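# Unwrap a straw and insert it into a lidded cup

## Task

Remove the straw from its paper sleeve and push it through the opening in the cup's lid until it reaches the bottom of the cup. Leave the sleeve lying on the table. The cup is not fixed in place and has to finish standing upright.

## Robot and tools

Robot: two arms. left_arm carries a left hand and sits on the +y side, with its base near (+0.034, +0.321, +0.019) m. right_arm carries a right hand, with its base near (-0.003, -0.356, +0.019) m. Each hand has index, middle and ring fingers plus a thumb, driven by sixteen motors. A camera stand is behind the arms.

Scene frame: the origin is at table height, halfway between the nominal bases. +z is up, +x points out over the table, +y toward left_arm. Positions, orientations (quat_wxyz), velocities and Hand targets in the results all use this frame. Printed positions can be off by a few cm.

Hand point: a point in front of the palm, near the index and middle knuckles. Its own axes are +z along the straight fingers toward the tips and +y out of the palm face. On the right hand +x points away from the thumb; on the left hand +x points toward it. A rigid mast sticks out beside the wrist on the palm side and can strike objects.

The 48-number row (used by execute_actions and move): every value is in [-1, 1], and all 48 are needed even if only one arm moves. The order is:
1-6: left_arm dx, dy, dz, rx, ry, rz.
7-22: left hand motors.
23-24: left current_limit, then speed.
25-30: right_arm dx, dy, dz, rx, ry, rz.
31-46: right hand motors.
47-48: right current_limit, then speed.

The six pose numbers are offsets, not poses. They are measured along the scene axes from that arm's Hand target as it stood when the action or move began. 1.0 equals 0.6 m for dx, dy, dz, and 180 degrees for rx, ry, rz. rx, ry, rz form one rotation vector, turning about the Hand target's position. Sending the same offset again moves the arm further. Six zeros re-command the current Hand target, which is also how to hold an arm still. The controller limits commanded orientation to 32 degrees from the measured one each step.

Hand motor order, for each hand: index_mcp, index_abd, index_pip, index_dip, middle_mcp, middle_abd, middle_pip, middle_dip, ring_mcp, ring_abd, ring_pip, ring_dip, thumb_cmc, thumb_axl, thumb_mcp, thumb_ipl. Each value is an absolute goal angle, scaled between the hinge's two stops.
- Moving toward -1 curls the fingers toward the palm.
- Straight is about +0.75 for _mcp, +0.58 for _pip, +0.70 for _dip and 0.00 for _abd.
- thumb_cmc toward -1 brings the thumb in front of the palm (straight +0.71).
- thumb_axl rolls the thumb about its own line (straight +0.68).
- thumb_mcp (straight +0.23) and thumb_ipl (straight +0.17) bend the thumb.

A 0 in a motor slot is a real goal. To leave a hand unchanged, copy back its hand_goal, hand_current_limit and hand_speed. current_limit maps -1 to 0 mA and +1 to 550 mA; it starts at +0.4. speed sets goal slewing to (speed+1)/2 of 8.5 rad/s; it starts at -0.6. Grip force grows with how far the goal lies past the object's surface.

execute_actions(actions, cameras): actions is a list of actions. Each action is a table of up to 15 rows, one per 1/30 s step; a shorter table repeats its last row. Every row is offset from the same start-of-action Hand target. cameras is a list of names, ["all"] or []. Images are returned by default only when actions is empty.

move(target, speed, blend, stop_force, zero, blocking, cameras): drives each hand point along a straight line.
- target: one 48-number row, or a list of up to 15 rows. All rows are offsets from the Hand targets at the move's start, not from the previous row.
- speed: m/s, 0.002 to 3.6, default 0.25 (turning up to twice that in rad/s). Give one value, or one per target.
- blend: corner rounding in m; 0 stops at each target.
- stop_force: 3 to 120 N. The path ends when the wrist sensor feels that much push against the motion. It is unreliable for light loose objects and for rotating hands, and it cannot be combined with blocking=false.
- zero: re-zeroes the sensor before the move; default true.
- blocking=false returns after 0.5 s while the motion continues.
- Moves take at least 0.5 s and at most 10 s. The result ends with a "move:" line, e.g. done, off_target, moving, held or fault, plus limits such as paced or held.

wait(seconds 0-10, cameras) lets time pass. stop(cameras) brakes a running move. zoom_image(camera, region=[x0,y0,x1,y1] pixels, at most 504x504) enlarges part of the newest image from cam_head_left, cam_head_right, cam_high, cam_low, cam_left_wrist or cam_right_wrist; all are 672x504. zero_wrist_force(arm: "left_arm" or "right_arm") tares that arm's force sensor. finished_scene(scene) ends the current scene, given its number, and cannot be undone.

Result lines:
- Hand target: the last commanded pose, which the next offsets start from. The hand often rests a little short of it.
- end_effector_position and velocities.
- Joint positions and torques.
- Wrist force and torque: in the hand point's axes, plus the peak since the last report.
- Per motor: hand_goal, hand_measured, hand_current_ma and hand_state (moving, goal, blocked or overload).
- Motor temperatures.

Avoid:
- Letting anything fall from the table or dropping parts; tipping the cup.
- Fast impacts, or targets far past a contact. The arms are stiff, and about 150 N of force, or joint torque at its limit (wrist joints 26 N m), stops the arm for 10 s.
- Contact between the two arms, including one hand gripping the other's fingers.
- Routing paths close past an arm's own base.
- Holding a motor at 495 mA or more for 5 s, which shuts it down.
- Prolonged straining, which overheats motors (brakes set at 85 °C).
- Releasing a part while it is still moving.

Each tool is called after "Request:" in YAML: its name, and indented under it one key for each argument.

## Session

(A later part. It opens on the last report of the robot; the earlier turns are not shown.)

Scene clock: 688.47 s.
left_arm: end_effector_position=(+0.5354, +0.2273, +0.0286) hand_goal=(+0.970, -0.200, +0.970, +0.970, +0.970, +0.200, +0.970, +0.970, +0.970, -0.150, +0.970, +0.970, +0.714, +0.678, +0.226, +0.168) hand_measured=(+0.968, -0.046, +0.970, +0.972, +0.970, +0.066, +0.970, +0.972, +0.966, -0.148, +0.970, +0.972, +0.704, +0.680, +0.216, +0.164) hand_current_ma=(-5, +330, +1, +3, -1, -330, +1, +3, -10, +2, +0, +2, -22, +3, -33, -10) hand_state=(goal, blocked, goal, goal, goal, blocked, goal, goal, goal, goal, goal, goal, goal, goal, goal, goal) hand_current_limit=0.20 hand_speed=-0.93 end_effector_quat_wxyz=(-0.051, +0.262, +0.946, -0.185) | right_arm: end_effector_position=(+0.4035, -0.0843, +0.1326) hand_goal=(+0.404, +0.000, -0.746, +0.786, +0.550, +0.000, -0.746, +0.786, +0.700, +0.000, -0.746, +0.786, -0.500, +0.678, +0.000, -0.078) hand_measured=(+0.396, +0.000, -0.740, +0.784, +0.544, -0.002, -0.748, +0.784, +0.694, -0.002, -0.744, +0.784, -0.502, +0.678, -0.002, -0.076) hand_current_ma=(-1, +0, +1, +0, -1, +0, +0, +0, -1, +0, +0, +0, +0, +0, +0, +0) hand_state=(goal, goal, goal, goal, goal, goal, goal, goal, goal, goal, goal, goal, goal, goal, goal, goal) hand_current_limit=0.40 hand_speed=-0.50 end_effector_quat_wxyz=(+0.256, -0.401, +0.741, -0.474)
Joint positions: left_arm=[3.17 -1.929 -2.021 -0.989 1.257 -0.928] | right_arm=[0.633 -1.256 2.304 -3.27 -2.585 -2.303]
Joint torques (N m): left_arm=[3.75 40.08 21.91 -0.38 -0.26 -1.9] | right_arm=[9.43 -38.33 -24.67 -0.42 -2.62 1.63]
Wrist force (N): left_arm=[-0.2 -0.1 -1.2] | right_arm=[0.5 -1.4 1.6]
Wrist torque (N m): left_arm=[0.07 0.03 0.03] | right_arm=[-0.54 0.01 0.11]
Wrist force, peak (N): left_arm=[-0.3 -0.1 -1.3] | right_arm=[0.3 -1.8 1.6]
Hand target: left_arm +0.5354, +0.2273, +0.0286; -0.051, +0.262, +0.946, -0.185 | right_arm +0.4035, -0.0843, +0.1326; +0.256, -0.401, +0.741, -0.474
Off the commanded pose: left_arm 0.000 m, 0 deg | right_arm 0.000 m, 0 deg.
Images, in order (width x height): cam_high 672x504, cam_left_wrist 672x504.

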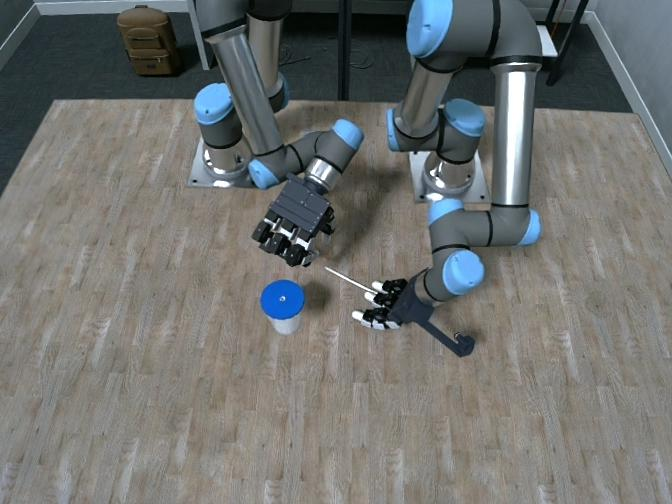

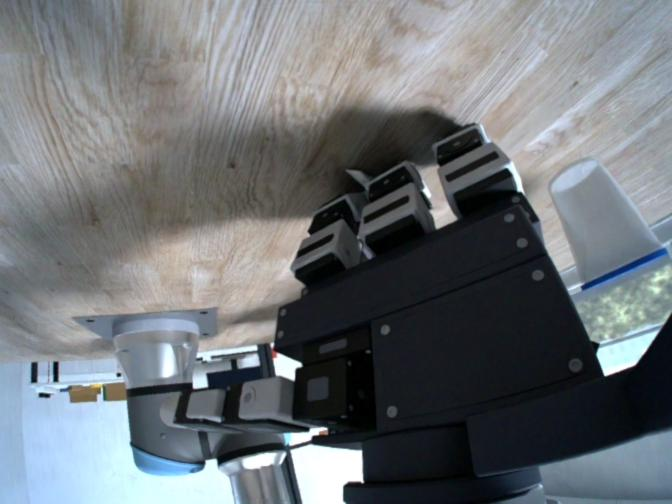

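Request:
move:
  target: [0,0,0.1,0,0,0,0.97,-0.2,0.97,0.97,0.97,0.2,0.97,0.97,0.97,-0.15,0.97,0.97,0.714,0.678,0.226,0.168,0.2,-0.93,0,0,0,0,0,0,0.404,0,-0.747,0.786,0.55,0,-0.747,0.786,0.7,0,-0.747,0.786,-0.5,0.678,-0.001,-0.079,0.4,-0.5]
  speed: 0.05
  cameras: ["cam_left_wrist","cam_high","cam_low","cam_head_left","cam_right_wrist"]

Request:
zoom_image:
  camera: "cam_low"
  region: [260, 210, 400, 315]

Request:
zoom_image:
  camera: "cam_high"
  region: [310, 220, 436, 315]

Scene clock: 694.90 s.
left_arm: end_effector_position=(+0.5354, +0.2273, +0.0885) hand_goal=(+0.970, -0.200, +0.970, +0.970, +0.970, +0.200, +0.970, +0.970, +0.970, -0.150, +0.970, +0.970, +0.714, +0.678, +0.226, +0.168) hand_measured=(+0.962, -0.046, +0.968, +0.972, +0.966, +0.068, +0.970, +0.972, +0.966, -0.148, +0.970, +0.972, +0.704, +0.680, +0.216, +0.164) hand_current_ma=(-21, +330, -3, +2, -10, -330, +1, +3, -10, +2, +0, +2, -22, +3, -33, -10) hand_state=(goal, blocked, goal, goal, goal, blocked, goal, goal, goal, goal, goal, goal, goal, goal, goal, goal) hand_current_limit=0.20 hand_speed=-0.93 end_effector_quat_wxyz=(-0.051, +0.262, +0.946, -0.185) | right_arm: end_effector_position=(+0.4035, -0.0843, +0.1326) hand_goal=(+0.404, +0.000, -0.746, +0.786, +0.550, +0.000, -0.746, +0.786, +0.700, +0.000, -0.746, +0.786, -0.500, +0.678, +0.000, -0.078) hand_measured=(+0.396, +0.000, -0.740, +0.784, +0.544, -0.002, -0.748, +0.784, +0.694, -0.002, -0.744, +0.784, -0.502, +0.678, -0.002, -0.076) hand_current_ma=(-1, +0, +1, +0, -1, +0, +0, +0, -1, +0, +0, +0, +0, +0, +0, +0) hand_state=(goal, goal, goal, goal, goal, goal, goal, goal, goal, goal, goal, goal, goal, goal, goal, goal) hand_current_limit=0.40 hand_speed=-0.50 end_effector_quat_wxyz=(+0.256, -0.401, +0.741, -0.474)
Joint positions: left_arm=[3.17 -1.826 -1.965 -1.148 1.257 -0.928] | right_arm=[0.633 -1.256 2.304 -3.27 -2.585 -2.303]
Joint torques (N m): left_arm=[0.63 41.85 24.65 -0.53 -0.95 1.13] | right_arm=[9.51 -38.55 -24.79 -0.37 -2.6 1.55]
Wrist force (N): left_arm=[0.0 0.5 -0.1] | right_arm=[0.4 -1.5 1.4]
Wrist torque (N m): left_arm=[-0.07 0.02 0.06] | right_arm=[-0.55 0.05 0.09]
Wrist force, peak (N): left_arm=[-0.4 0.0 -1.4] | right_arm=[0.5 -1.8 1.5]
Hand target: left_arm +0.5354, +0.2273, +0.0886; -0.051, +0.262, +0.946, -0.185 | right_arm +0.4035, -0.0843, +0.1326; +0.256, -0.401, +0.741, -0.474
Off the commanded pose: left_arm 0.000 m, 0 deg | right_arm 0.000 m, 0 deg.
move: done
Images, in order (width x height): cam_head_left 672x504, cam_high 672x504, cam_low 672x504, cam_left_wrist 672x504, cam_right_wrist 672x504.

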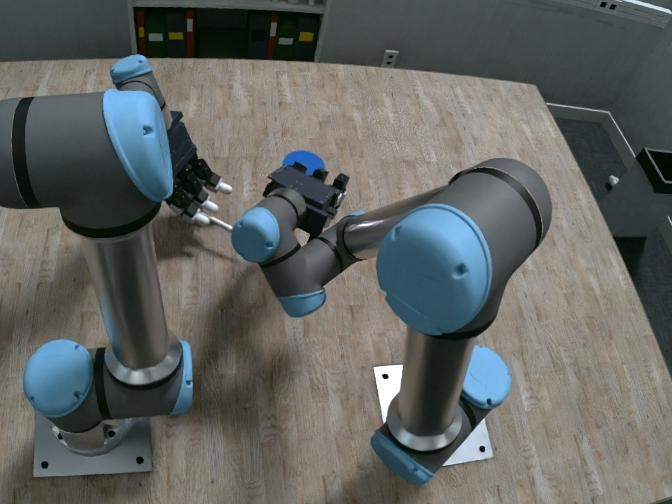

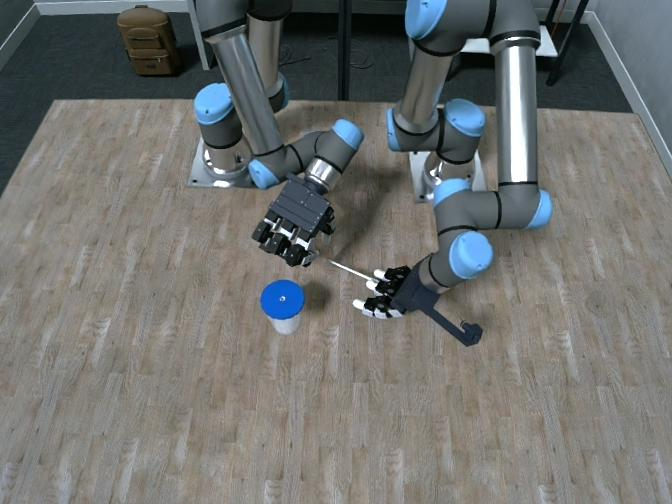

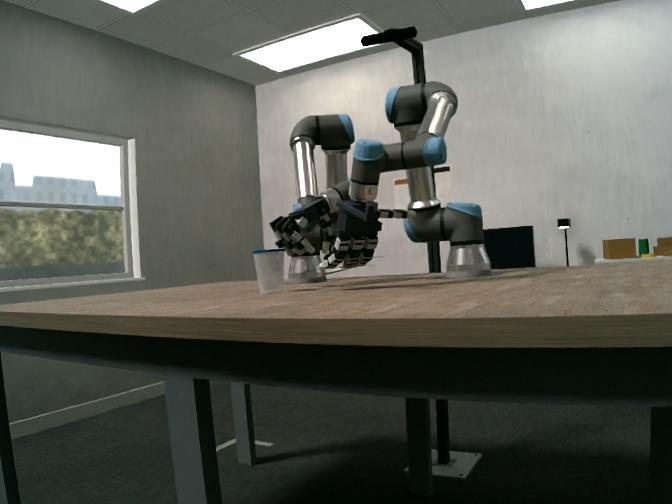

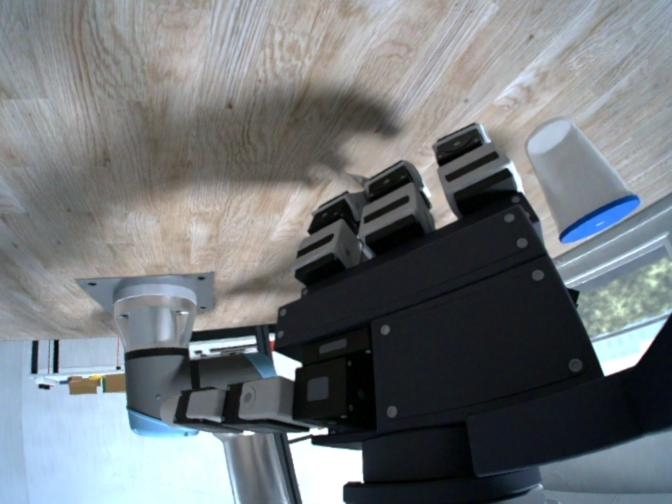

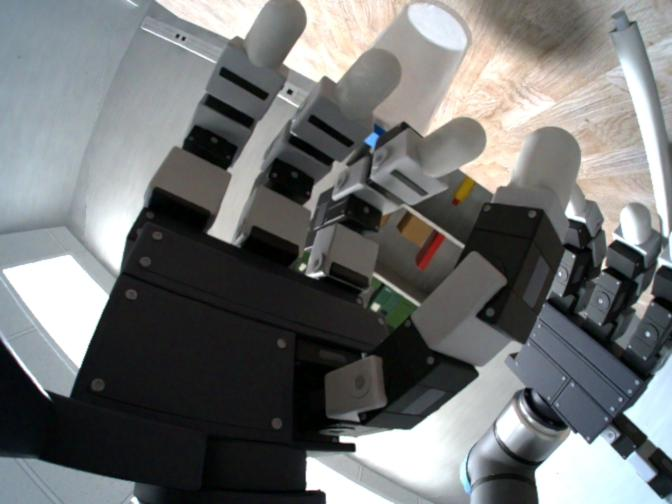

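Scaled by 3.600 from the camera's 672x504 image, which has a finer 960x720 frame.

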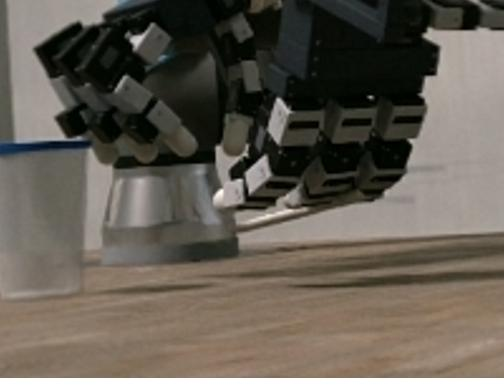

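Scaled by 4.000 from the camera's 672x504 image, which has a finer 960x720 frame.

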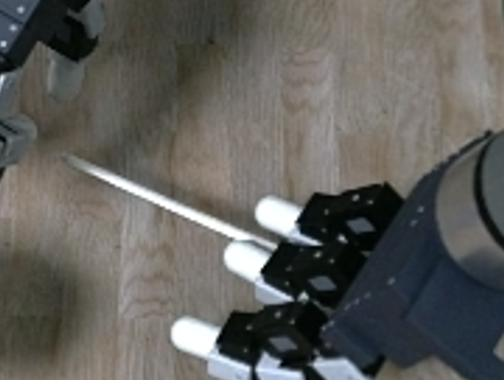

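Request:
move:
  target: [0,0,0,0,0,0,0.97,-0.2,0.97,0.97,0.97,0.2,0.97,0.97,0.97,-0.15,0.97,0.97,0.714,0.678,0.226,0.168,0.2,-0.93,-0.025,0.0267,-0.088,0,0,0,0.404,0,-0.747,0.786,0.55,0,-0.747,0.786,0.7,0,-0.747,0.786,-0.5,0.678,-0.001,-0.079,0.4,-0.5]
  speed: 0.1
  cameras: ["cam_high","cam_low","cam_right_wrist"]

Request:
zoom_image:
  camera: "cam_right_wrist"
  region: [400, 0, 652, 189]

Request:
zoom_image:
  camera: "cam_low"
  region: [260, 210, 400, 315]

Request:
zoom_image:
  camera: "cam_high"
  region: [280, 220, 406, 315]

Scene clock: 716.83 s.
left_arm: end_effector_position=(+0.5354, +0.2273, +0.0886) hand_goal=(+0.970, -0.200, +0.970, +0.970, +0.970, +0.200, +0.970, +0.970, +0.970, -0.150, +0.970, +0.970, +0.714, +0.678, +0.226, +0.168) hand_measured=(+0.962, -0.046, +0.968, +0.972, +0.966, +0.068, +0.970, +0.972, +0.966, -0.148, +0.970, +0.972, +0.704, +0.680, +0.216, +0.164) hand_current_ma=(-21, +330, -3, +2, -10, -330, +1, +3, -10, +2, +0, +2, -22, +3, -33, -10) hand_state=(goal, blocked, goal, goal, goal, blocked, goal, goal, goal, goal, goal, goal, goal, goal, goal, goal) hand_current_limit=0.20 hand_speed=-0.93 end_effector_quat_wxyz=(-0.051, +0.262, +0.946, -0.185) | right_arm: end_effector_position=(+0.3885, -0.0684, +0.0800) hand_goal=(+0.404, +0.000, -0.746, +0.786, +0.550, +0.000, -0.746, +0.786, +0.700, +0.000, -0.746, +0.786, -0.500, +0.678, +0.000, -0.078) hand_measured=(+0.396, +0.000, -0.740, +0.784, +0.544, -0.002, -0.748, +0.784, +0.694, -0.002, -0.744, +0.784, -0.502, +0.678, -0.002, -0.076) hand_current_ma=(-1, +0, +1, +0, -1, +0, +0, +0, -1, +0, +0, +0, +0, +0, +0, +0) hand_state=(goal, goal, goal, goal, goal, goal, goal, goal, goal, goal, goal, goal, goal, goal, goal, goal) hand_current_limit=0.40 hand_speed=-0.50 end_effector_quat_wxyz=(+0.256, -0.401, +0.741, -0.474)
Joint positions: left_arm=[3.17 -1.826 -1.964 -1.149 1.257 -0.928] | right_arm=[0.687 -1.121 2.317 -3.347 -2.616 -2.219]
Joint torques (N m): left_arm=[9.01 38.77 25.35 -0.59 -2.37 1.2] | right_arm=[10.14 -16.14 -21.32 -4.04 -3.07 1.87]
Wrist force (N): left_arm=[-0.1 0.5 -0.2] | right_arm=[0.5 -1.5 1.2]
Wrist torque (N m): left_arm=[-0.07 0.03 0.05] | right_arm=[-0.56 0.03 0.12]
Wrist force, peak (N): left_arm=[-0.4 0.7 -0.1] | right_arm=[0.4 -2.1 1.6]
Hand target: left_arm +0.5354, +0.2273, +0.0886; -0.051, +0.262, +0.946, -0.185 | right_arm +0.3885, -0.0683, +0.0798; +0.256, -0.401, +0.741, -0.474
Off the commanded pose: left_arm 0.000 m, 0 deg | right_arm 0.000 m, 0 deg.
move: done
Images, in order (width x height): cam_high 672x504, cam_low 672x504, cam_right_wrist 672x504.

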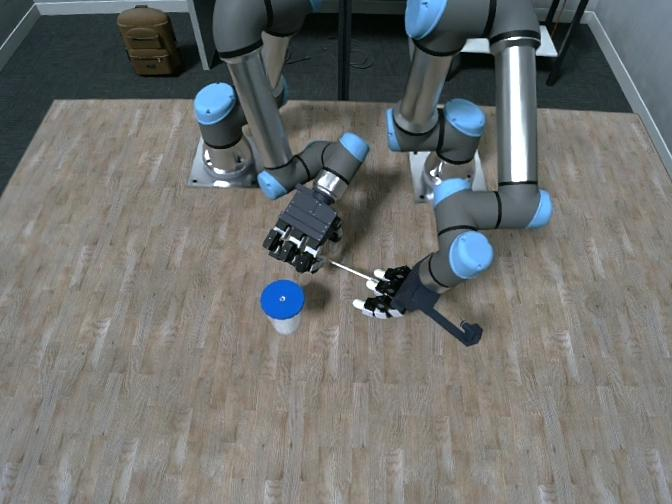

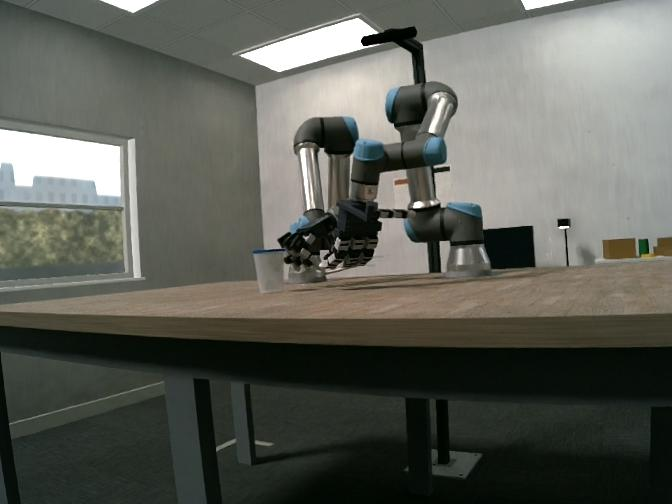

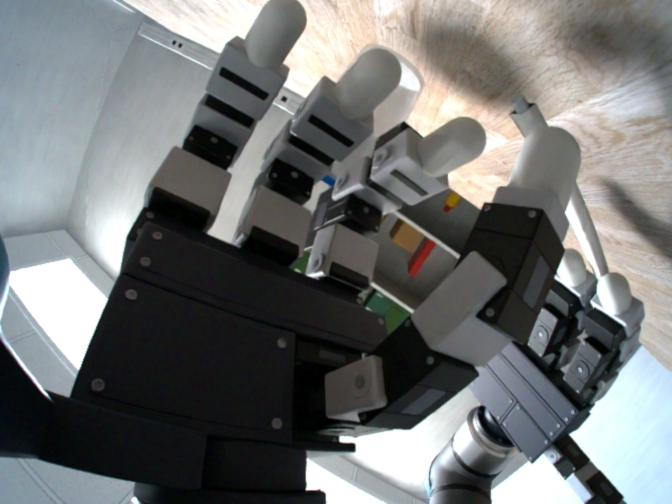

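Scaled by 2.000 from the camera's 672x504 image, which has a finer 960x720 frame.

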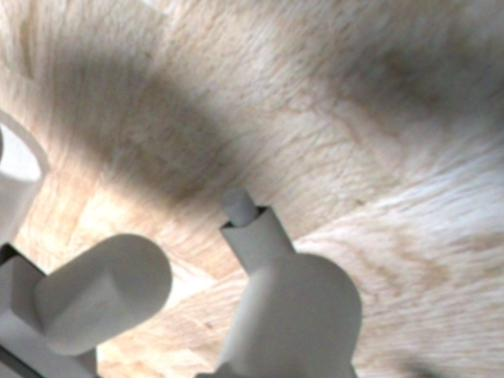

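Scaled by 3.600 from the camera's 672x504 image, which has a finer 960x720 frame.

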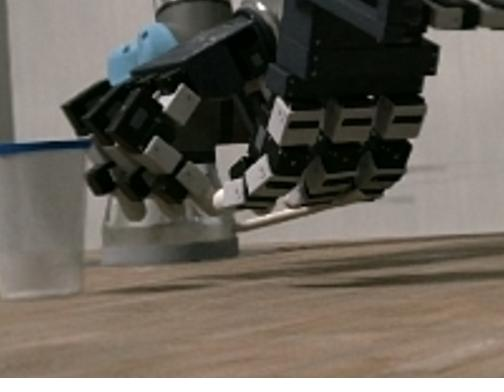

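Scaled by 4.000 from the camera's 672x504 image, which has a finer 960x720 frame.

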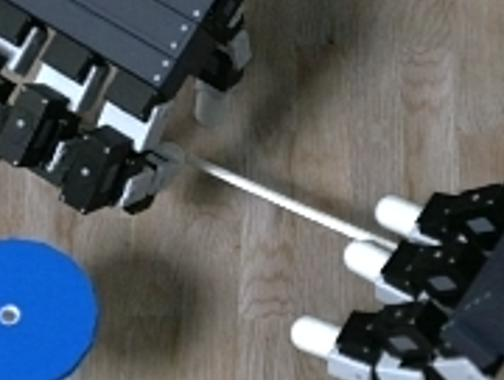

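Request:
move:
  target: [0,0,0,0,0,0,0.97,-0.2,0.97,0.97,0.97,0.2,0.97,0.97,0.97,-0.15,0.97,0.97,0.714,0.678,0.226,0.168,0.2,-0.93,0.0023,-0.0055,-0.03,0,0,0,0.404,0,-0.747,0.786,0.55,0,-0.747,0.786,0.7,0,-0.747,0.786,-0.5,0.678,-0.001,-0.079,0.4,-0.5]
  speed: 0.05
  cameras: ["cam_high","cam_right_wrist"]

Request:
zoom_image:
  camera: "cam_right_wrist"
  region: [400, 30, 652, 219]

Request:
zoom_image:
  camera: "cam_high"
  region: [280, 220, 406, 315]

Scene clock: 728.50 s.
left_arm: end_effector_position=(+0.5354, +0.2273, +0.0886) hand_goal=(+0.970, -0.200, +0.970, +0.970, +0.970, +0.200, +0.970, +0.970, +0.970, -0.150, +0.970, +0.970, +0.714, +0.678, +0.226, +0.168) hand_measured=(+0.962, -0.046, +0.968, +0.972, +0.966, +0.068, +0.970, +0.972, +0.966, -0.148, +0.970, +0.972, +0.704, +0.680, +0.216, +0.164) hand_current_ma=(-21, +330, -3, +2, -10, -330, +1, +3, -10, +2, +0, +2, -22, +3, -33, -10) hand_state=(goal, blocked, goal, goal, goal, blocked, goal, goal, goal, goal, goal, goal, goal, goal, goal, goal) hand_current_limit=0.20 hand_speed=-0.93 end_effector_quat_wxyz=(-0.051, +0.262, +0.946, -0.185) | right_arm: end_effector_position=(+0.3899, -0.0716, +0.0619) hand_goal=(+0.404, +0.000, -0.746, +0.786, +0.550, +0.000, -0.746, +0.786, +0.700, +0.000, -0.746, +0.786, -0.500, +0.678, +0.000, -0.078) hand_measured=(+0.396, +0.000, -0.740, +0.784, +0.544, -0.002, -0.748, +0.784, +0.694, -0.002, -0.744, +0.784, -0.502, +0.678, -0.002, -0.076) hand_current_ma=(-1, +0, +1, +0, -1, +0, +0, +0, -1, +0, +0, +0, +0, +0, +0, +0) hand_state=(goal, goal, goal, goal, goal, goal, goal, goal, goal, goal, goal, goal, goal, goal, goal, goal) hand_current_limit=0.40 hand_speed=-0.50 end_effector_quat_wxyz=(+0.256, -0.401, +0.741, -0.474)
Joint positions: left_arm=[3.17 -1.826 -1.964 -1.149 1.257 -0.928] | right_arm=[0.678 -1.065 2.322 -3.419 -2.612 -2.232]
Joint torques (N m): left_arm=[10.36 38.99 25.22 -0.54 -2.13 1.17] | right_arm=[-11.52 -15.26 2.24 -4.08 0.96 -1.47]
Wrist force (N): left_arm=[-0.3 0.4 0.0] | right_arm=[0.2 -1.5 1.2]
Wrist torque (N m): left_arm=[-0.08 0.05 0.04] | right_arm=[-0.53 0.09 0.19]
Wrist force, peak (N): left_arm=[-0.2 0.7 0.0] | right_arm=[0.5 -2.0 1.3]
Hand target: left_arm +0.5354, +0.2273, +0.0886; -0.051, +0.262, +0.946, -0.185 | right_arm +0.3899, -0.0716, +0.0618; +0.256, -0.401, +0.741, -0.474
Off the commanded pose: left_arm 0.000 m, 0 deg | right_arm 0.000 m, 0 deg.
move: done
Images, in order (width x height): cam_high 672x504, cam_right_wrist 672x504.

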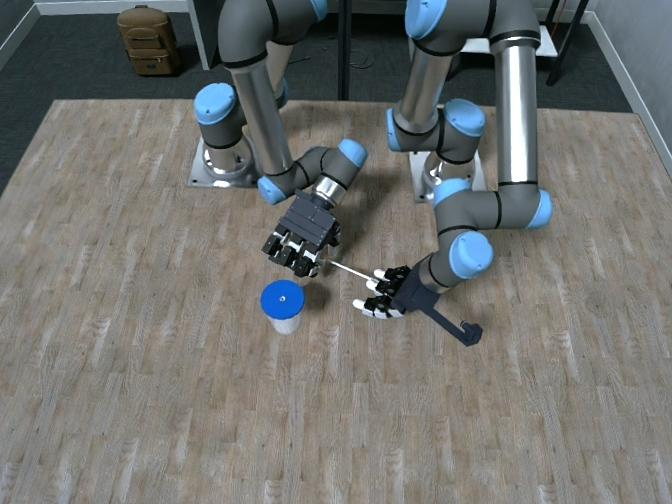

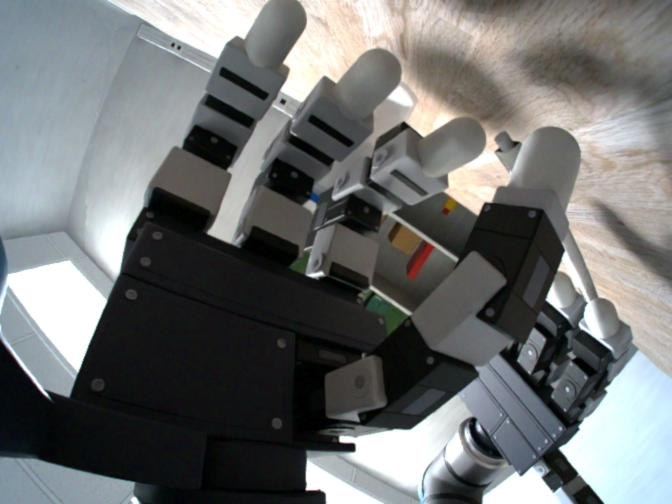

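Scaled by 2.000 from the camera's 672x504 image, which has a finer 960x720 frame.

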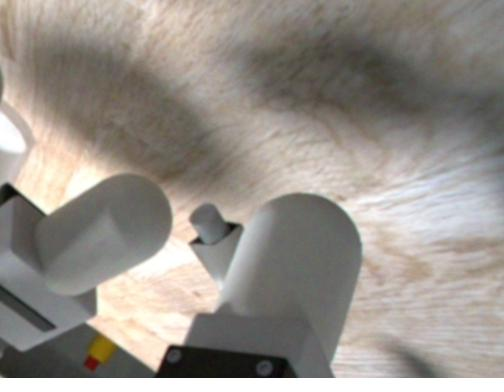

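Scaled by 4.000 from the camera's 672x504 image, which has a finer 960x720 frame.

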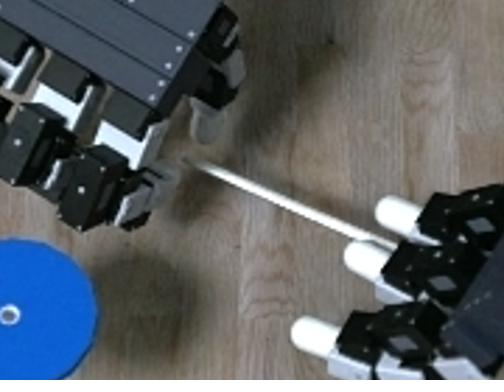

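Request:
move:
  target: [0,0,0,0,0,0,0.97,-0.2,0.97,0.97,0.97,0.2,0.97,0.97,0.97,-0.15,0.97,0.97,0.714,0.678,0.226,0.168,0.2,-0.93,0.012,0.0002,-0.0133,0,0,0,0.404,0,-0.747,0.786,0.55,0,-0.747,0.786,0.7,0,-0.747,0.786,-0.5,0.678,-0.001,-0.079,0.4,-0.5]
  speed: 0.03
  cameras: ["cam_right_wrist"]

Request:
zoom_image:
  camera: "cam_right_wrist"
  region: [400, 30, 652, 219]

Scene clock: 736.50 s.
left_arm: end_effector_position=(+0.5354, +0.2273, +0.0886) hand_goal=(+0.970, -0.200, +0.970, +0.970, +0.970, +0.200, +0.970, +0.970, +0.970, -0.150, +0.970, +0.970, +0.714, +0.678, +0.226, +0.168) hand_measured=(+0.962, -0.046, +0.968, +0.972, +0.966, +0.068, +0.970, +0.972, +0.966, -0.148, +0.970, +0.972, +0.704, +0.680, +0.216, +0.164) hand_current_ma=(-21, +330, -3, +2, -10, -330, +1, +3, -10, +2, +0, +2, -22, +3, -33, -10) hand_state=(goal, blocked, goal, goal, goal, blocked, goal, goal, goal, goal, goal, goal, goal, goal, goal, goal) hand_current_limit=0.20 hand_speed=-0.93 end_effector_quat_wxyz=(-0.051, +0.262, +0.946, -0.185) | right_arm: end_effector_position=(+0.3970, -0.0715, +0.0540) hand_goal=(+0.404, +0.000, -0.746, +0.786, +0.550, +0.000, -0.746, +0.786, +0.700, +0.000, -0.746, +0.786, -0.500, +0.678, +0.000, -0.078) hand_measured=(+0.396, +0.000, -0.740, +0.784, +0.544, -0.002, -0.748, +0.784, +0.694, -0.002, -0.744, +0.784, -0.502, +0.678, -0.002, -0.076) hand_current_ma=(-1, +0, +1, +0, -1, +0, +0, +0, -1, +0, +0, +0, +0, +0, +0, +0) hand_state=(goal, goal, goal, goal, goal, goal, goal, goal, goal, goal, goal, goal, goal, goal, goal, goal) hand_current_limit=0.40 hand_speed=-0.50 end_effector_quat_wxyz=(+0.256, -0.401, +0.741, -0.474)
Joint positions: left_arm=[3.17 -1.826 -1.964 -1.149 1.257 -0.928] | right_arm=[0.668 -1.032 2.308 -3.453 -2.606 -2.249]
Joint torques (N m): left_arm=[10.14 37.29 24.3 -0.39 -2.07 1.13] | right_arm=[-12.88 -15.95 -19.34 -3.99 0.99 -1.12]
Wrist force (N): left_arm=[-0.1 0.5 -0.2] | right_arm=[0.2 -1.7 1.1]
Wrist torque (N m): left_arm=[-0.07 0.03 0.05] | right_arm=[-0.54 0.10 0.19]
Wrist force, peak (N): left_arm=[-0.3 0.7 0.0] | right_arm=[0.1 -2.0 1.5]
Hand target: left_arm +0.5354, +0.2273, +0.0886; -0.051, +0.262, +0.946, -0.185 | right_arm +0.3971, -0.0715, +0.0539; +0.256, -0.401, +0.741, -0.474
Off the commanded pose: left_arm 0.000 m, 0 deg | right_arm 0.000 m, 0 deg.
move: done
Images, in order (width x height): cam_right_wrist 672x504.

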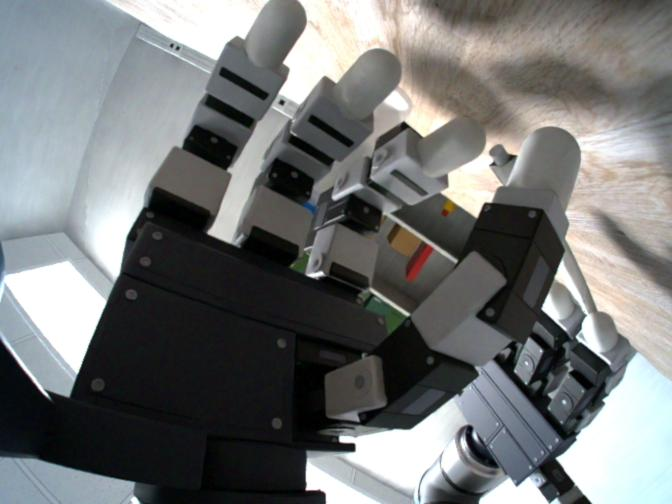

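Scaled by 2.000 from the camera's 672x504 image, which has a finer 960x720 frame.

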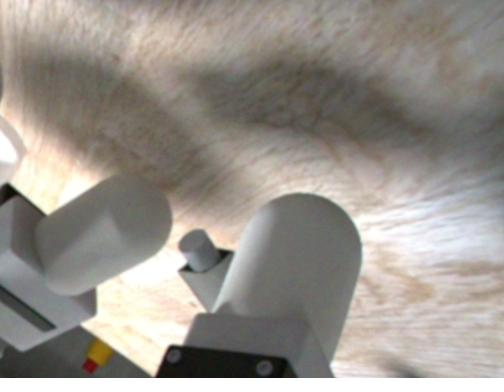

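Request:
move:
  target:
    - [0,0,0,0,0,0,0.97,-0.2,0.97,0.97,0.97,0.2,0.97,0.97,0.97,-0.15,0.97,0.97,0.714,0.678,0.226,0.168,0.2,-0.93,0.0041,0.0063,0,0,0,0,0.404,0,-0.747,0.786,0.55,0,-0.747,0.786,0.7,0,-0.747,0.786,-0.5,0.678,-0.001,-0.079,0.4,-0.5]
    - [0,0,0,0,0,0,0.97,-0.2,0.97,0.97,0.97,0.2,0.97,0.97,0.97,-0.15,0.97,0.97,0.714,0.678,0.226,0.168,0.2,-0.93,0.0041,0.0063,0,0,0,0,0.1,0,-0.5,0.696,0.55,0,-0.747,0.786,0.7,0,-0.747,0.786,-0.5,0.678,-0.33,0.168,0.4,-0.93]
  speed: 0.03
  cameras: ["cam_right_wrist","cam_high"]

Request:
zoom_image:
  camera: "cam_right_wrist"
  region: [400, 30, 652, 219]

Request:
zoom_image:
  camera: "cam_high"
  region: [280, 220, 406, 315]

Scene clock: 745.33 s.
left_arm: end_effector_position=(+0.5354, +0.2273, +0.0886) hand_goal=(+0.970, -0.200, +0.970, +0.970, +0.970, +0.200, +0.970, +0.970, +0.970, -0.150, +0.970, +0.970, +0.714, +0.678, +0.226, +0.168) hand_measured=(+0.962, -0.046, +0.968, +0.972, +0.964, +0.068, +0.968, +0.972, +0.966, -0.148, +0.970, +0.972, +0.704, +0.680, +0.216, +0.164) hand_current_ma=(-20, +330, -2, +2, -15, -330, -2, +3, -10, +2, +0, +2, -22, +3, -33, -10) hand_state=(goal, blocked, goal, goal, goal, blocked, goal, goal, goal, goal, goal, goal, goal, goal, goal, goal) hand_current_limit=0.20 hand_speed=-0.93 end_effector_quat_wxyz=(-0.051, +0.262, +0.946, -0.185) | right_arm: end_effector_position=(+0.3996, -0.0677, +0.0539) hand_goal=(+0.100, +0.000, -0.500, +0.696, +0.550, +0.000, -0.746, +0.786, +0.700, +0.000, -0.746, +0.786, -0.500, +0.678, -0.330, +0.168) hand_measured=(+0.160, +0.000, -0.476, +0.704, +0.544, -0.002, -0.748, +0.784, +0.694, -0.002, -0.744, +0.784, -0.502, +0.678, -0.228, +0.196) hand_current_ma=(+59, +0, +9, +1, -1, +0, +0, +0, -1, +0, +0, +0, +0, +0, +254, +21) hand_state=(blocked, goal, blocked, goal, goal, goal, goal, goal, goal, goal, goal, goal, goal, goal, blocked, blocked) hand_current_limit=0.40 hand_speed=-0.93 end_effector_quat_wxyz=(+0.256, -0.401, +0.741, -0.474)
Joint positions: left_arm=[3.17 -1.826 -1.964 -1.149 1.257 -0.928] | right_arm=[0.671 -1.028 2.296 -3.44 -2.608 -2.244]
Joint torques (N m): left_arm=[8.92 37.67 24.45 -0.52 -1.94 1.24] | right_arm=[10.82 -16.5 -20.49 -0.6 -2.87 1.59]
Wrist force (N): left_arm=[-0.6 -0.1 0.1] | right_arm=[-0.2 -1.7 0.9]
Wrist torque (N m): left_arm=[-0.07 -0.03 -0.05] | right_arm=[-0.57 0.05 0.13]
Wrist force, peak (N): left_arm=[-0.9 -0.3 0.2] | right_arm=[0.4 -2.0 1.6]
Hand target: left_arm +0.5354, +0.2273, +0.0886; -0.051, +0.262, +0.946, -0.185 | right_arm +0.3995, -0.0677, +0.0539; +0.256, -0.401, +0.741, -0.474
Off the commanded pose: left_arm 0.000 m, 0 deg | right_arm 0.000 m, 0 deg.
move: done
Images, in order (width x height): cam_high 672x504, cam_right_wrist 672x504.

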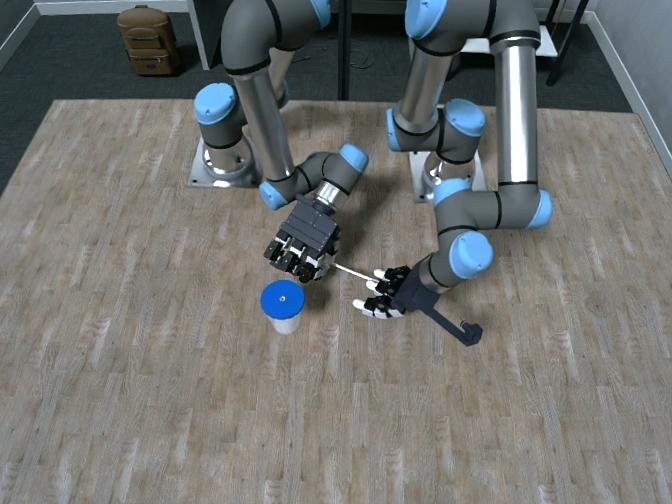

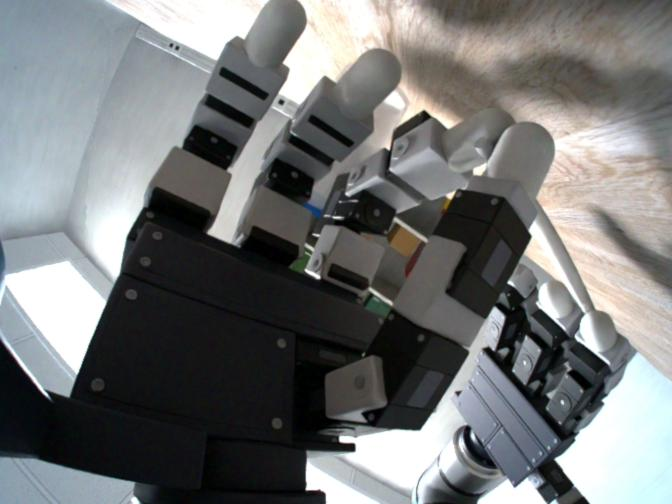

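Scaled by 2.000 from the camera's 672x504 image, which has a finer 960x720 frame.

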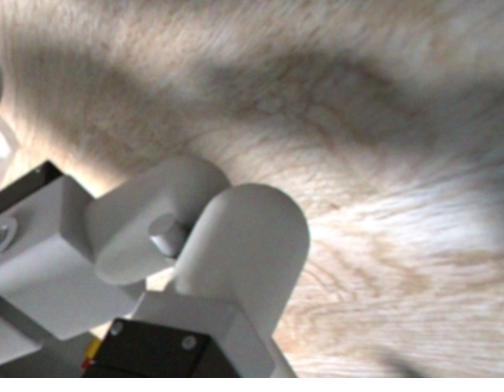

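Scaled by 4.000 from the camera's 672x504 image, which has a finer 960x720 frame.

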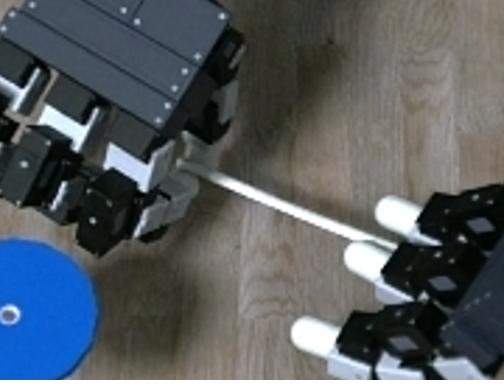

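Request:
move:
  target: [0.0271,0.0413,0.008,0,0,0,0.97,-0.2,0.97,0.97,0.97,0.2,0.97,0.97,0.97,-0.15,0.97,0.97,0.714,0.678,0.226,0.168,0.2,-0.93,0,0,0,0,0,0,0.1,0,-0.5,0.696,0.55,0,-0.747,0.786,0.7,0,-0.747,0.786,-0.5,0.678,-0.33,0.168,0.4,-0.93]
  speed: 0.03
  cameras: ["cam_right_wrist","cam_high","cam_left_wrist"]

Request:
zoom_image:
  camera: "cam_right_wrist"
  region: [400, 30, 652, 219]

Request:
zoom_image:
  camera: "cam_high"
  region: [280, 220, 406, 315]

Scene clock: 752.20 s.
left_arm: end_effector_position=(+0.5515, +0.2519, +0.0933) hand_goal=(+0.970, -0.200, +0.970, +0.970, +0.970, +0.200, +0.970, +0.970, +0.970, -0.150, +0.970, +0.970, +0.714, +0.678, +0.226, +0.168) hand_measured=(+0.962, -0.046, +0.968, +0.972, +0.964, +0.068, +0.968, +0.972, +0.966, -0.148, +0.970, +0.972, +0.704, +0.680, +0.216, +0.164) hand_current_ma=(-21, +330, -2, +2, -15, -330, -2, +3, -10, +2, +0, +2, -22, +3, -33, -10) hand_state=(goal, blocked, goal, goal, goal, blocked, goal, goal, goal, goal, goal, goal, goal, goal, goal, goal) hand_current_limit=0.20 hand_speed=-0.93 end_effector_quat_wxyz=(-0.051, +0.262, +0.946, -0.185) end_effector_velocity=(+0.001, +0.002, +0.000) end_effector_angular_velocity=(-0.001, +0.000, -0.001) | right_arm: end_effector_position=(+0.3996, -0.0677, +0.0539) hand_goal=(+0.100, +0.000, -0.500, +0.696, +0.550, +0.000, -0.746, +0.786, +0.700, +0.000, -0.746, +0.786, -0.500, +0.678, -0.330, +0.168) hand_measured=(+0.160, +0.000, -0.476, +0.704, +0.544, -0.002, -0.748, +0.784, +0.694, -0.002, -0.744, +0.784, -0.500, +0.678, -0.230, +0.198) hand_current_ma=(+59, +0, +9, +1, -1, +0, +0, +0, -1, +0, +0, +0, +0, +0, +246, +23) hand_state=(blocked, goal, blocked, goal, goal, goal, goal, goal, goal, goal, goal, goal, goal, goal, blocked, blocked) hand_current_limit=0.40 hand_speed=-0.93 end_effector_quat_wxyz=(+0.256, -0.401, +0.741, -0.474)
Joint positions: left_arm=[3.214 -1.842 -1.923 -1.188 1.267 -0.883] | right_arm=[0.671 -1.028 2.296 -3.44 -2.608 -2.244]
Joint velocities: left_arm=[0.003 -0.002 0.004 -0.003 0.001 0.005] | right_arm=[within noise]
Joint torques (N m): left_arm=[8.45 23.54 25.36 -0.51 0.39 1.81] | right_arm=[9.59 -16.66 -17.87 -1.03 -2.77 1.14]
Wrist force (N): left_arm=[-0.1 0.5 -0.1] | right_arm=[0.2 -1.5 1.5]
Wrist torque (N m): left_arm=[-0.07 0.04 -0.04] | right_arm=[-0.56 0.08 0.11]
Wrist force, peak (N): left_arm=[-0.6 -0.6 0.8] | right_arm=[0.5 -1.9 1.4]
Hand target: left_arm +0.5517, +0.2521, +0.0934; -0.051, +0.262, +0.946, -0.185 | right_arm +0.3995, -0.0677, +0.0539; +0.256, -0.401, +0.741, -0.474
Off the commanded pose: left_arm 0.000 m, 0 deg | right_arm 0.000 m, 0 deg.
move: done
Images, in order (width x height): cam_high 672x504, cam_left_wrist 672x504, cam_right_wrist 672x504.

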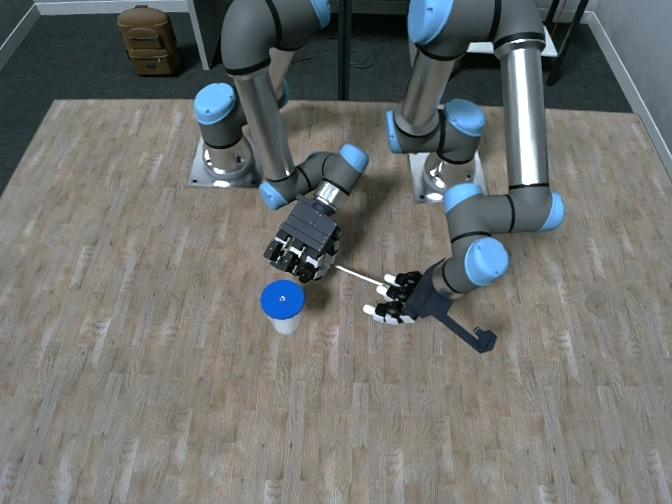

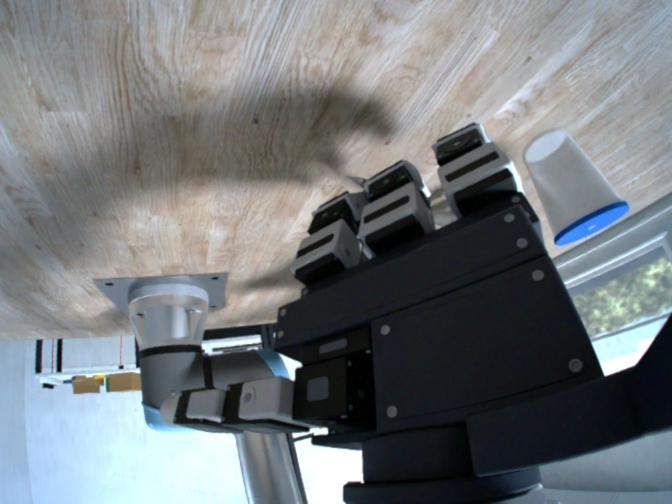

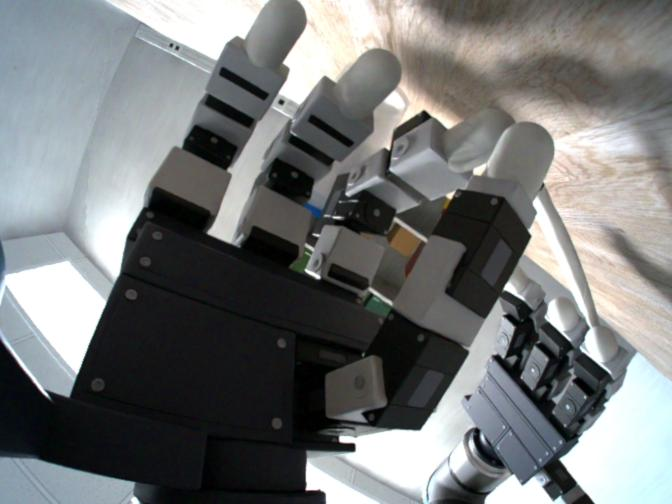

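Scaled by 2.000 from the camera's 672x504 image, which has a finer 960x720 frame.

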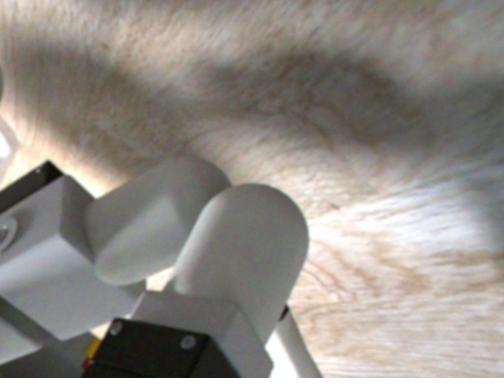

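Scaled by 4.000 from the camera's 672x504 image, which has a finer 960x720 frame.

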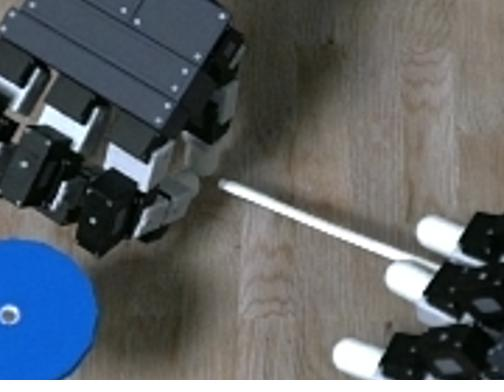

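Request:
zoom_image:
  camera: "cam_right_wrist"
  region: [500, 120, 584, 204]

Request:
zoom_image:
  camera: "cam_high"
  region: [310, 250, 360, 287]

Scaled by 6.000 from the camera's 672x504 image, which has a finer 960x720 frame.

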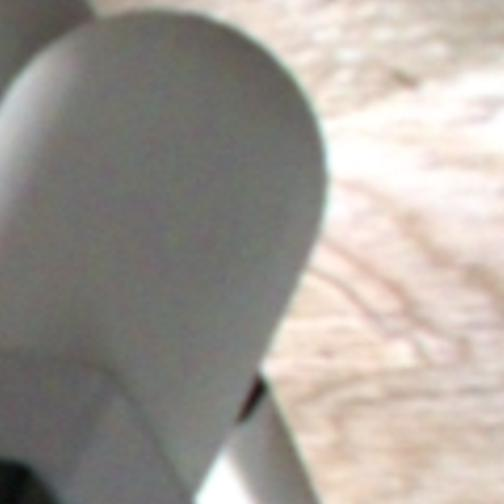

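Scaled by 10.080 from the camera's 672x504 image, which has a finer 960x720 frame.

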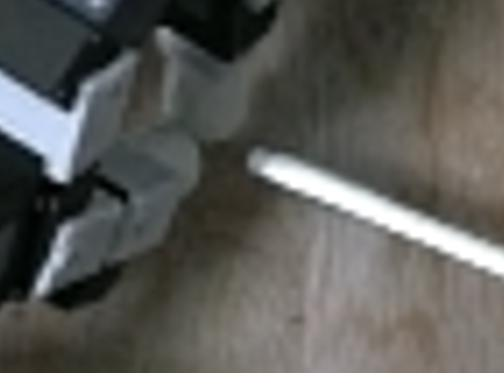

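Request:
move:
  target:
    - [0,0,0,0,0,0,0.97,-0.2,0.97,0.97,0.97,0.2,0.97,0.97,0.97,-0.15,0.97,0.97,0.714,0.678,0.226,0.168,0.2,-0.93,0,0,0,0,0,0,0.404,0,-0.747,0.786,0.55,0,-0.747,0.786,0.7,0,-0.747,0.786,-0.5,0.678,-0.001,-0.079,0.4,-0.5]
    - [0,0,0,0,0,0,0.97,-0.2,0.97,0.97,0.97,0.2,0.97,0.97,0.97,-0.15,0.97,0.97,0.714,0.678,0.226,0.168,0.2,-0.93,-0.05,-0.0667,0.3333,0,0,0,0.404,0,-0.747,0.786,0.55,0,-0.747,0.786,0.7,0,-0.747,0.786,-0.5,0.678,-0.001,-0.079,0.4,-0.5]
    - [0,0,0,0,0,0,0.97,-0.2,0.97,0.97,0.97,0.2,0.97,0.97,0.97,-0.15,0.97,0.97,0.714,0.678,0.226,0.168,0.2,-0.93,-0.05,-0.0667,0.3333,0.6156,0.1325,-0.3399,0.754,0.1,0.576,0.696,0.754,-0.1,0.576,0.696,0.754,-0.15,0.576,0.696,0.714,0.678,0.226,0.168,0.4,-0.5]
    - [0,0,0,0,0,0,0.97,-0.2,0.97,0.97,0.97,0.2,0.97,0.97,0.97,-0.15,0.97,0.97,0.714,0.678,0.226,0.168,0.2,-0.93,-0.0493,0.0178,0.1652,0.6156,0.1325,-0.3399,0.754,0.1,0.576,0.696,0.754,-0.1,0.576,0.696,0.754,-0.15,0.576,0.696,0.714,0.678,0.226,0.168,0.4,-0.5]
  speed: [0.1,0.25,0.4,0.2]
  blend: [0,0.03,0,0]
  cameras: ["cam_high","cam_right_wrist","cam_low"]

Request:
zoom_image:
  camera: "cam_right_wrist"
  region: [220, 30, 388, 156]

Request:
zoom_image:
  camera: "cam_high"
  region: [280, 220, 406, 315]

Scene clock: 789.40 s.
left_arm: end_effector_position=(+0.5517, +0.2521, +0.0934) hand_goal=(+0.970, -0.200, +0.970, +0.970, +0.970, +0.200, +0.970, +0.970, +0.970, -0.150, +0.970, +0.970, +0.714, +0.678, +0.226, +0.168) hand_measured=(+0.962, -0.046, +0.968, +0.972, +0.964, +0.068, +0.968, +0.972, +0.966, -0.148, +0.970, +0.972, +0.704, +0.680, +0.216, +0.164) hand_current_ma=(-21, +330, -2, +2, -15, -330, -2, +3, -10, +2, +0, +2, -22, +3, -33, -10) hand_state=(goal, blocked, goal, goal, goal, blocked, goal, goal, goal, goal, goal, goal, goal, goal, goal, goal) hand_current_limit=0.20 hand_speed=-0.93 end_effector_quat_wxyz=(-0.051, +0.262, +0.946, -0.185) | right_arm: end_effector_position=(+0.3700, -0.0571, +0.1530) hand_goal=(+0.754, +0.100, +0.576, +0.696, +0.754, -0.100, +0.576, +0.696, +0.754, -0.150, +0.576, +0.696, +0.714, +0.678, +0.226, +0.168) hand_measured=(+0.758, +0.096, +0.574, +0.700, +0.758, -0.096, +0.574, +0.698, +0.758, -0.146, +0.574, +0.700, +0.718, +0.678, +0.218, +0.164) hand_current_ma=(+0, +0, +0, +0, +0, +0, +0, +0, +0, +0, +0, +0, +0, +0, -1, +0) hand_state=(goal, goal, goal, goal, goal, goal, goal, goal, goal, goal, goal, goal, goal, goal, goal, goal) hand_current_limit=0.40 hand_speed=-0.50 end_effector_quat_wxyz=(+0.095, +0.264, +0.902, +0.328) end_effector_velocity=(+0.000, +0.000, +0.001) end_effector_angular_velocity=(+0.000, -0.004, -0.001)
Joint positions: left_arm=[3.215 -1.843 -1.922 -1.188 1.267 -0.883] | right_arm=[-0.003 -1.518 2.762 -3.232 -0.997 -0.883]
Joint velocities: left_arm=[within noise] | right_arm=[0 -0.001 0.001 -0.005 0 0.002]
Joint torques (N m): left_arm=[12.6 25.45 25.04 -0.77 0.03 1.93] | right_arm=[10.94 2.43 1.35 -4.31 -0.78 1.79]
Wrist force (N): left_arm=[0.1 0.3 0.0] | right_arm=[2.7 0.3 1.7]
Wrist torque (N m): left_arm=[-0.11 0.01 -0.02] | right_arm=[0.04 -0.38 0.07]
Wrist force, peak (N): left_arm=[0.0 0.7 0.0] | right_arm=[3.3 -0.8 1.7]
Hand target: left_arm +0.5517, +0.2521, +0.0934; -0.051, +0.262, +0.946, -0.185 | right_arm +0.3700, -0.0570, +0.1530; +0.095, +0.264, +0.902, +0.328
Off the commanded pose: left_arm 0.000 m, 0 deg | right_arm 0.000 m, 0 deg.
move: done
Images, in order (width x height): cam_high 672x504, cam_low 672x504, cam_right_wrist 672x504.

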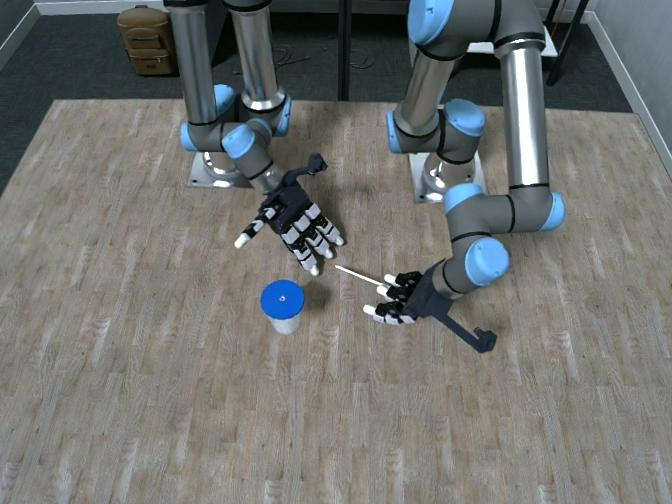

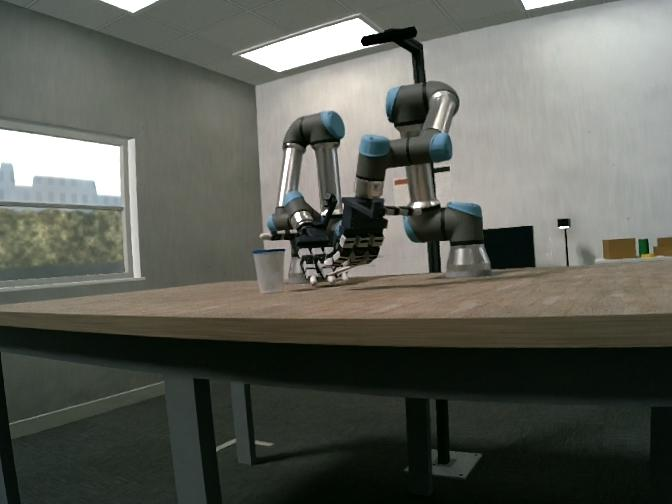

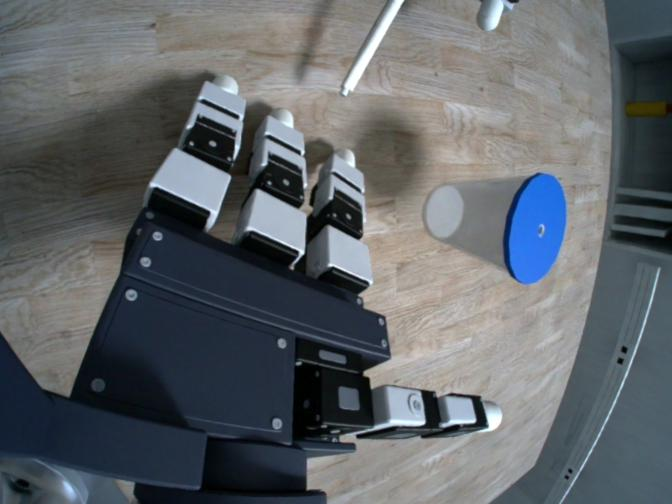

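Scaled by 3.000 from the camera's 672x504 image, which has a finer 960x720 frame.

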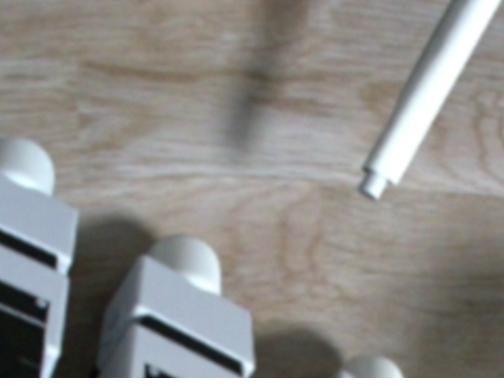

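Scaled by 4.000 from the camera's 672x504 image, which has a finer 960x720 frame.

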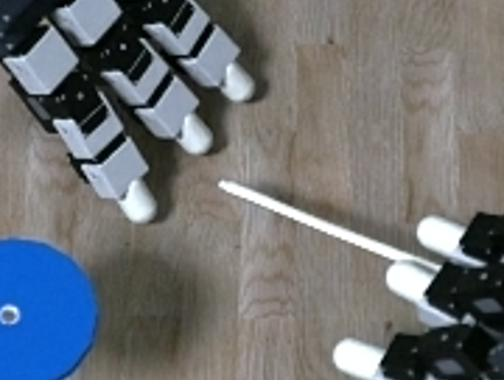

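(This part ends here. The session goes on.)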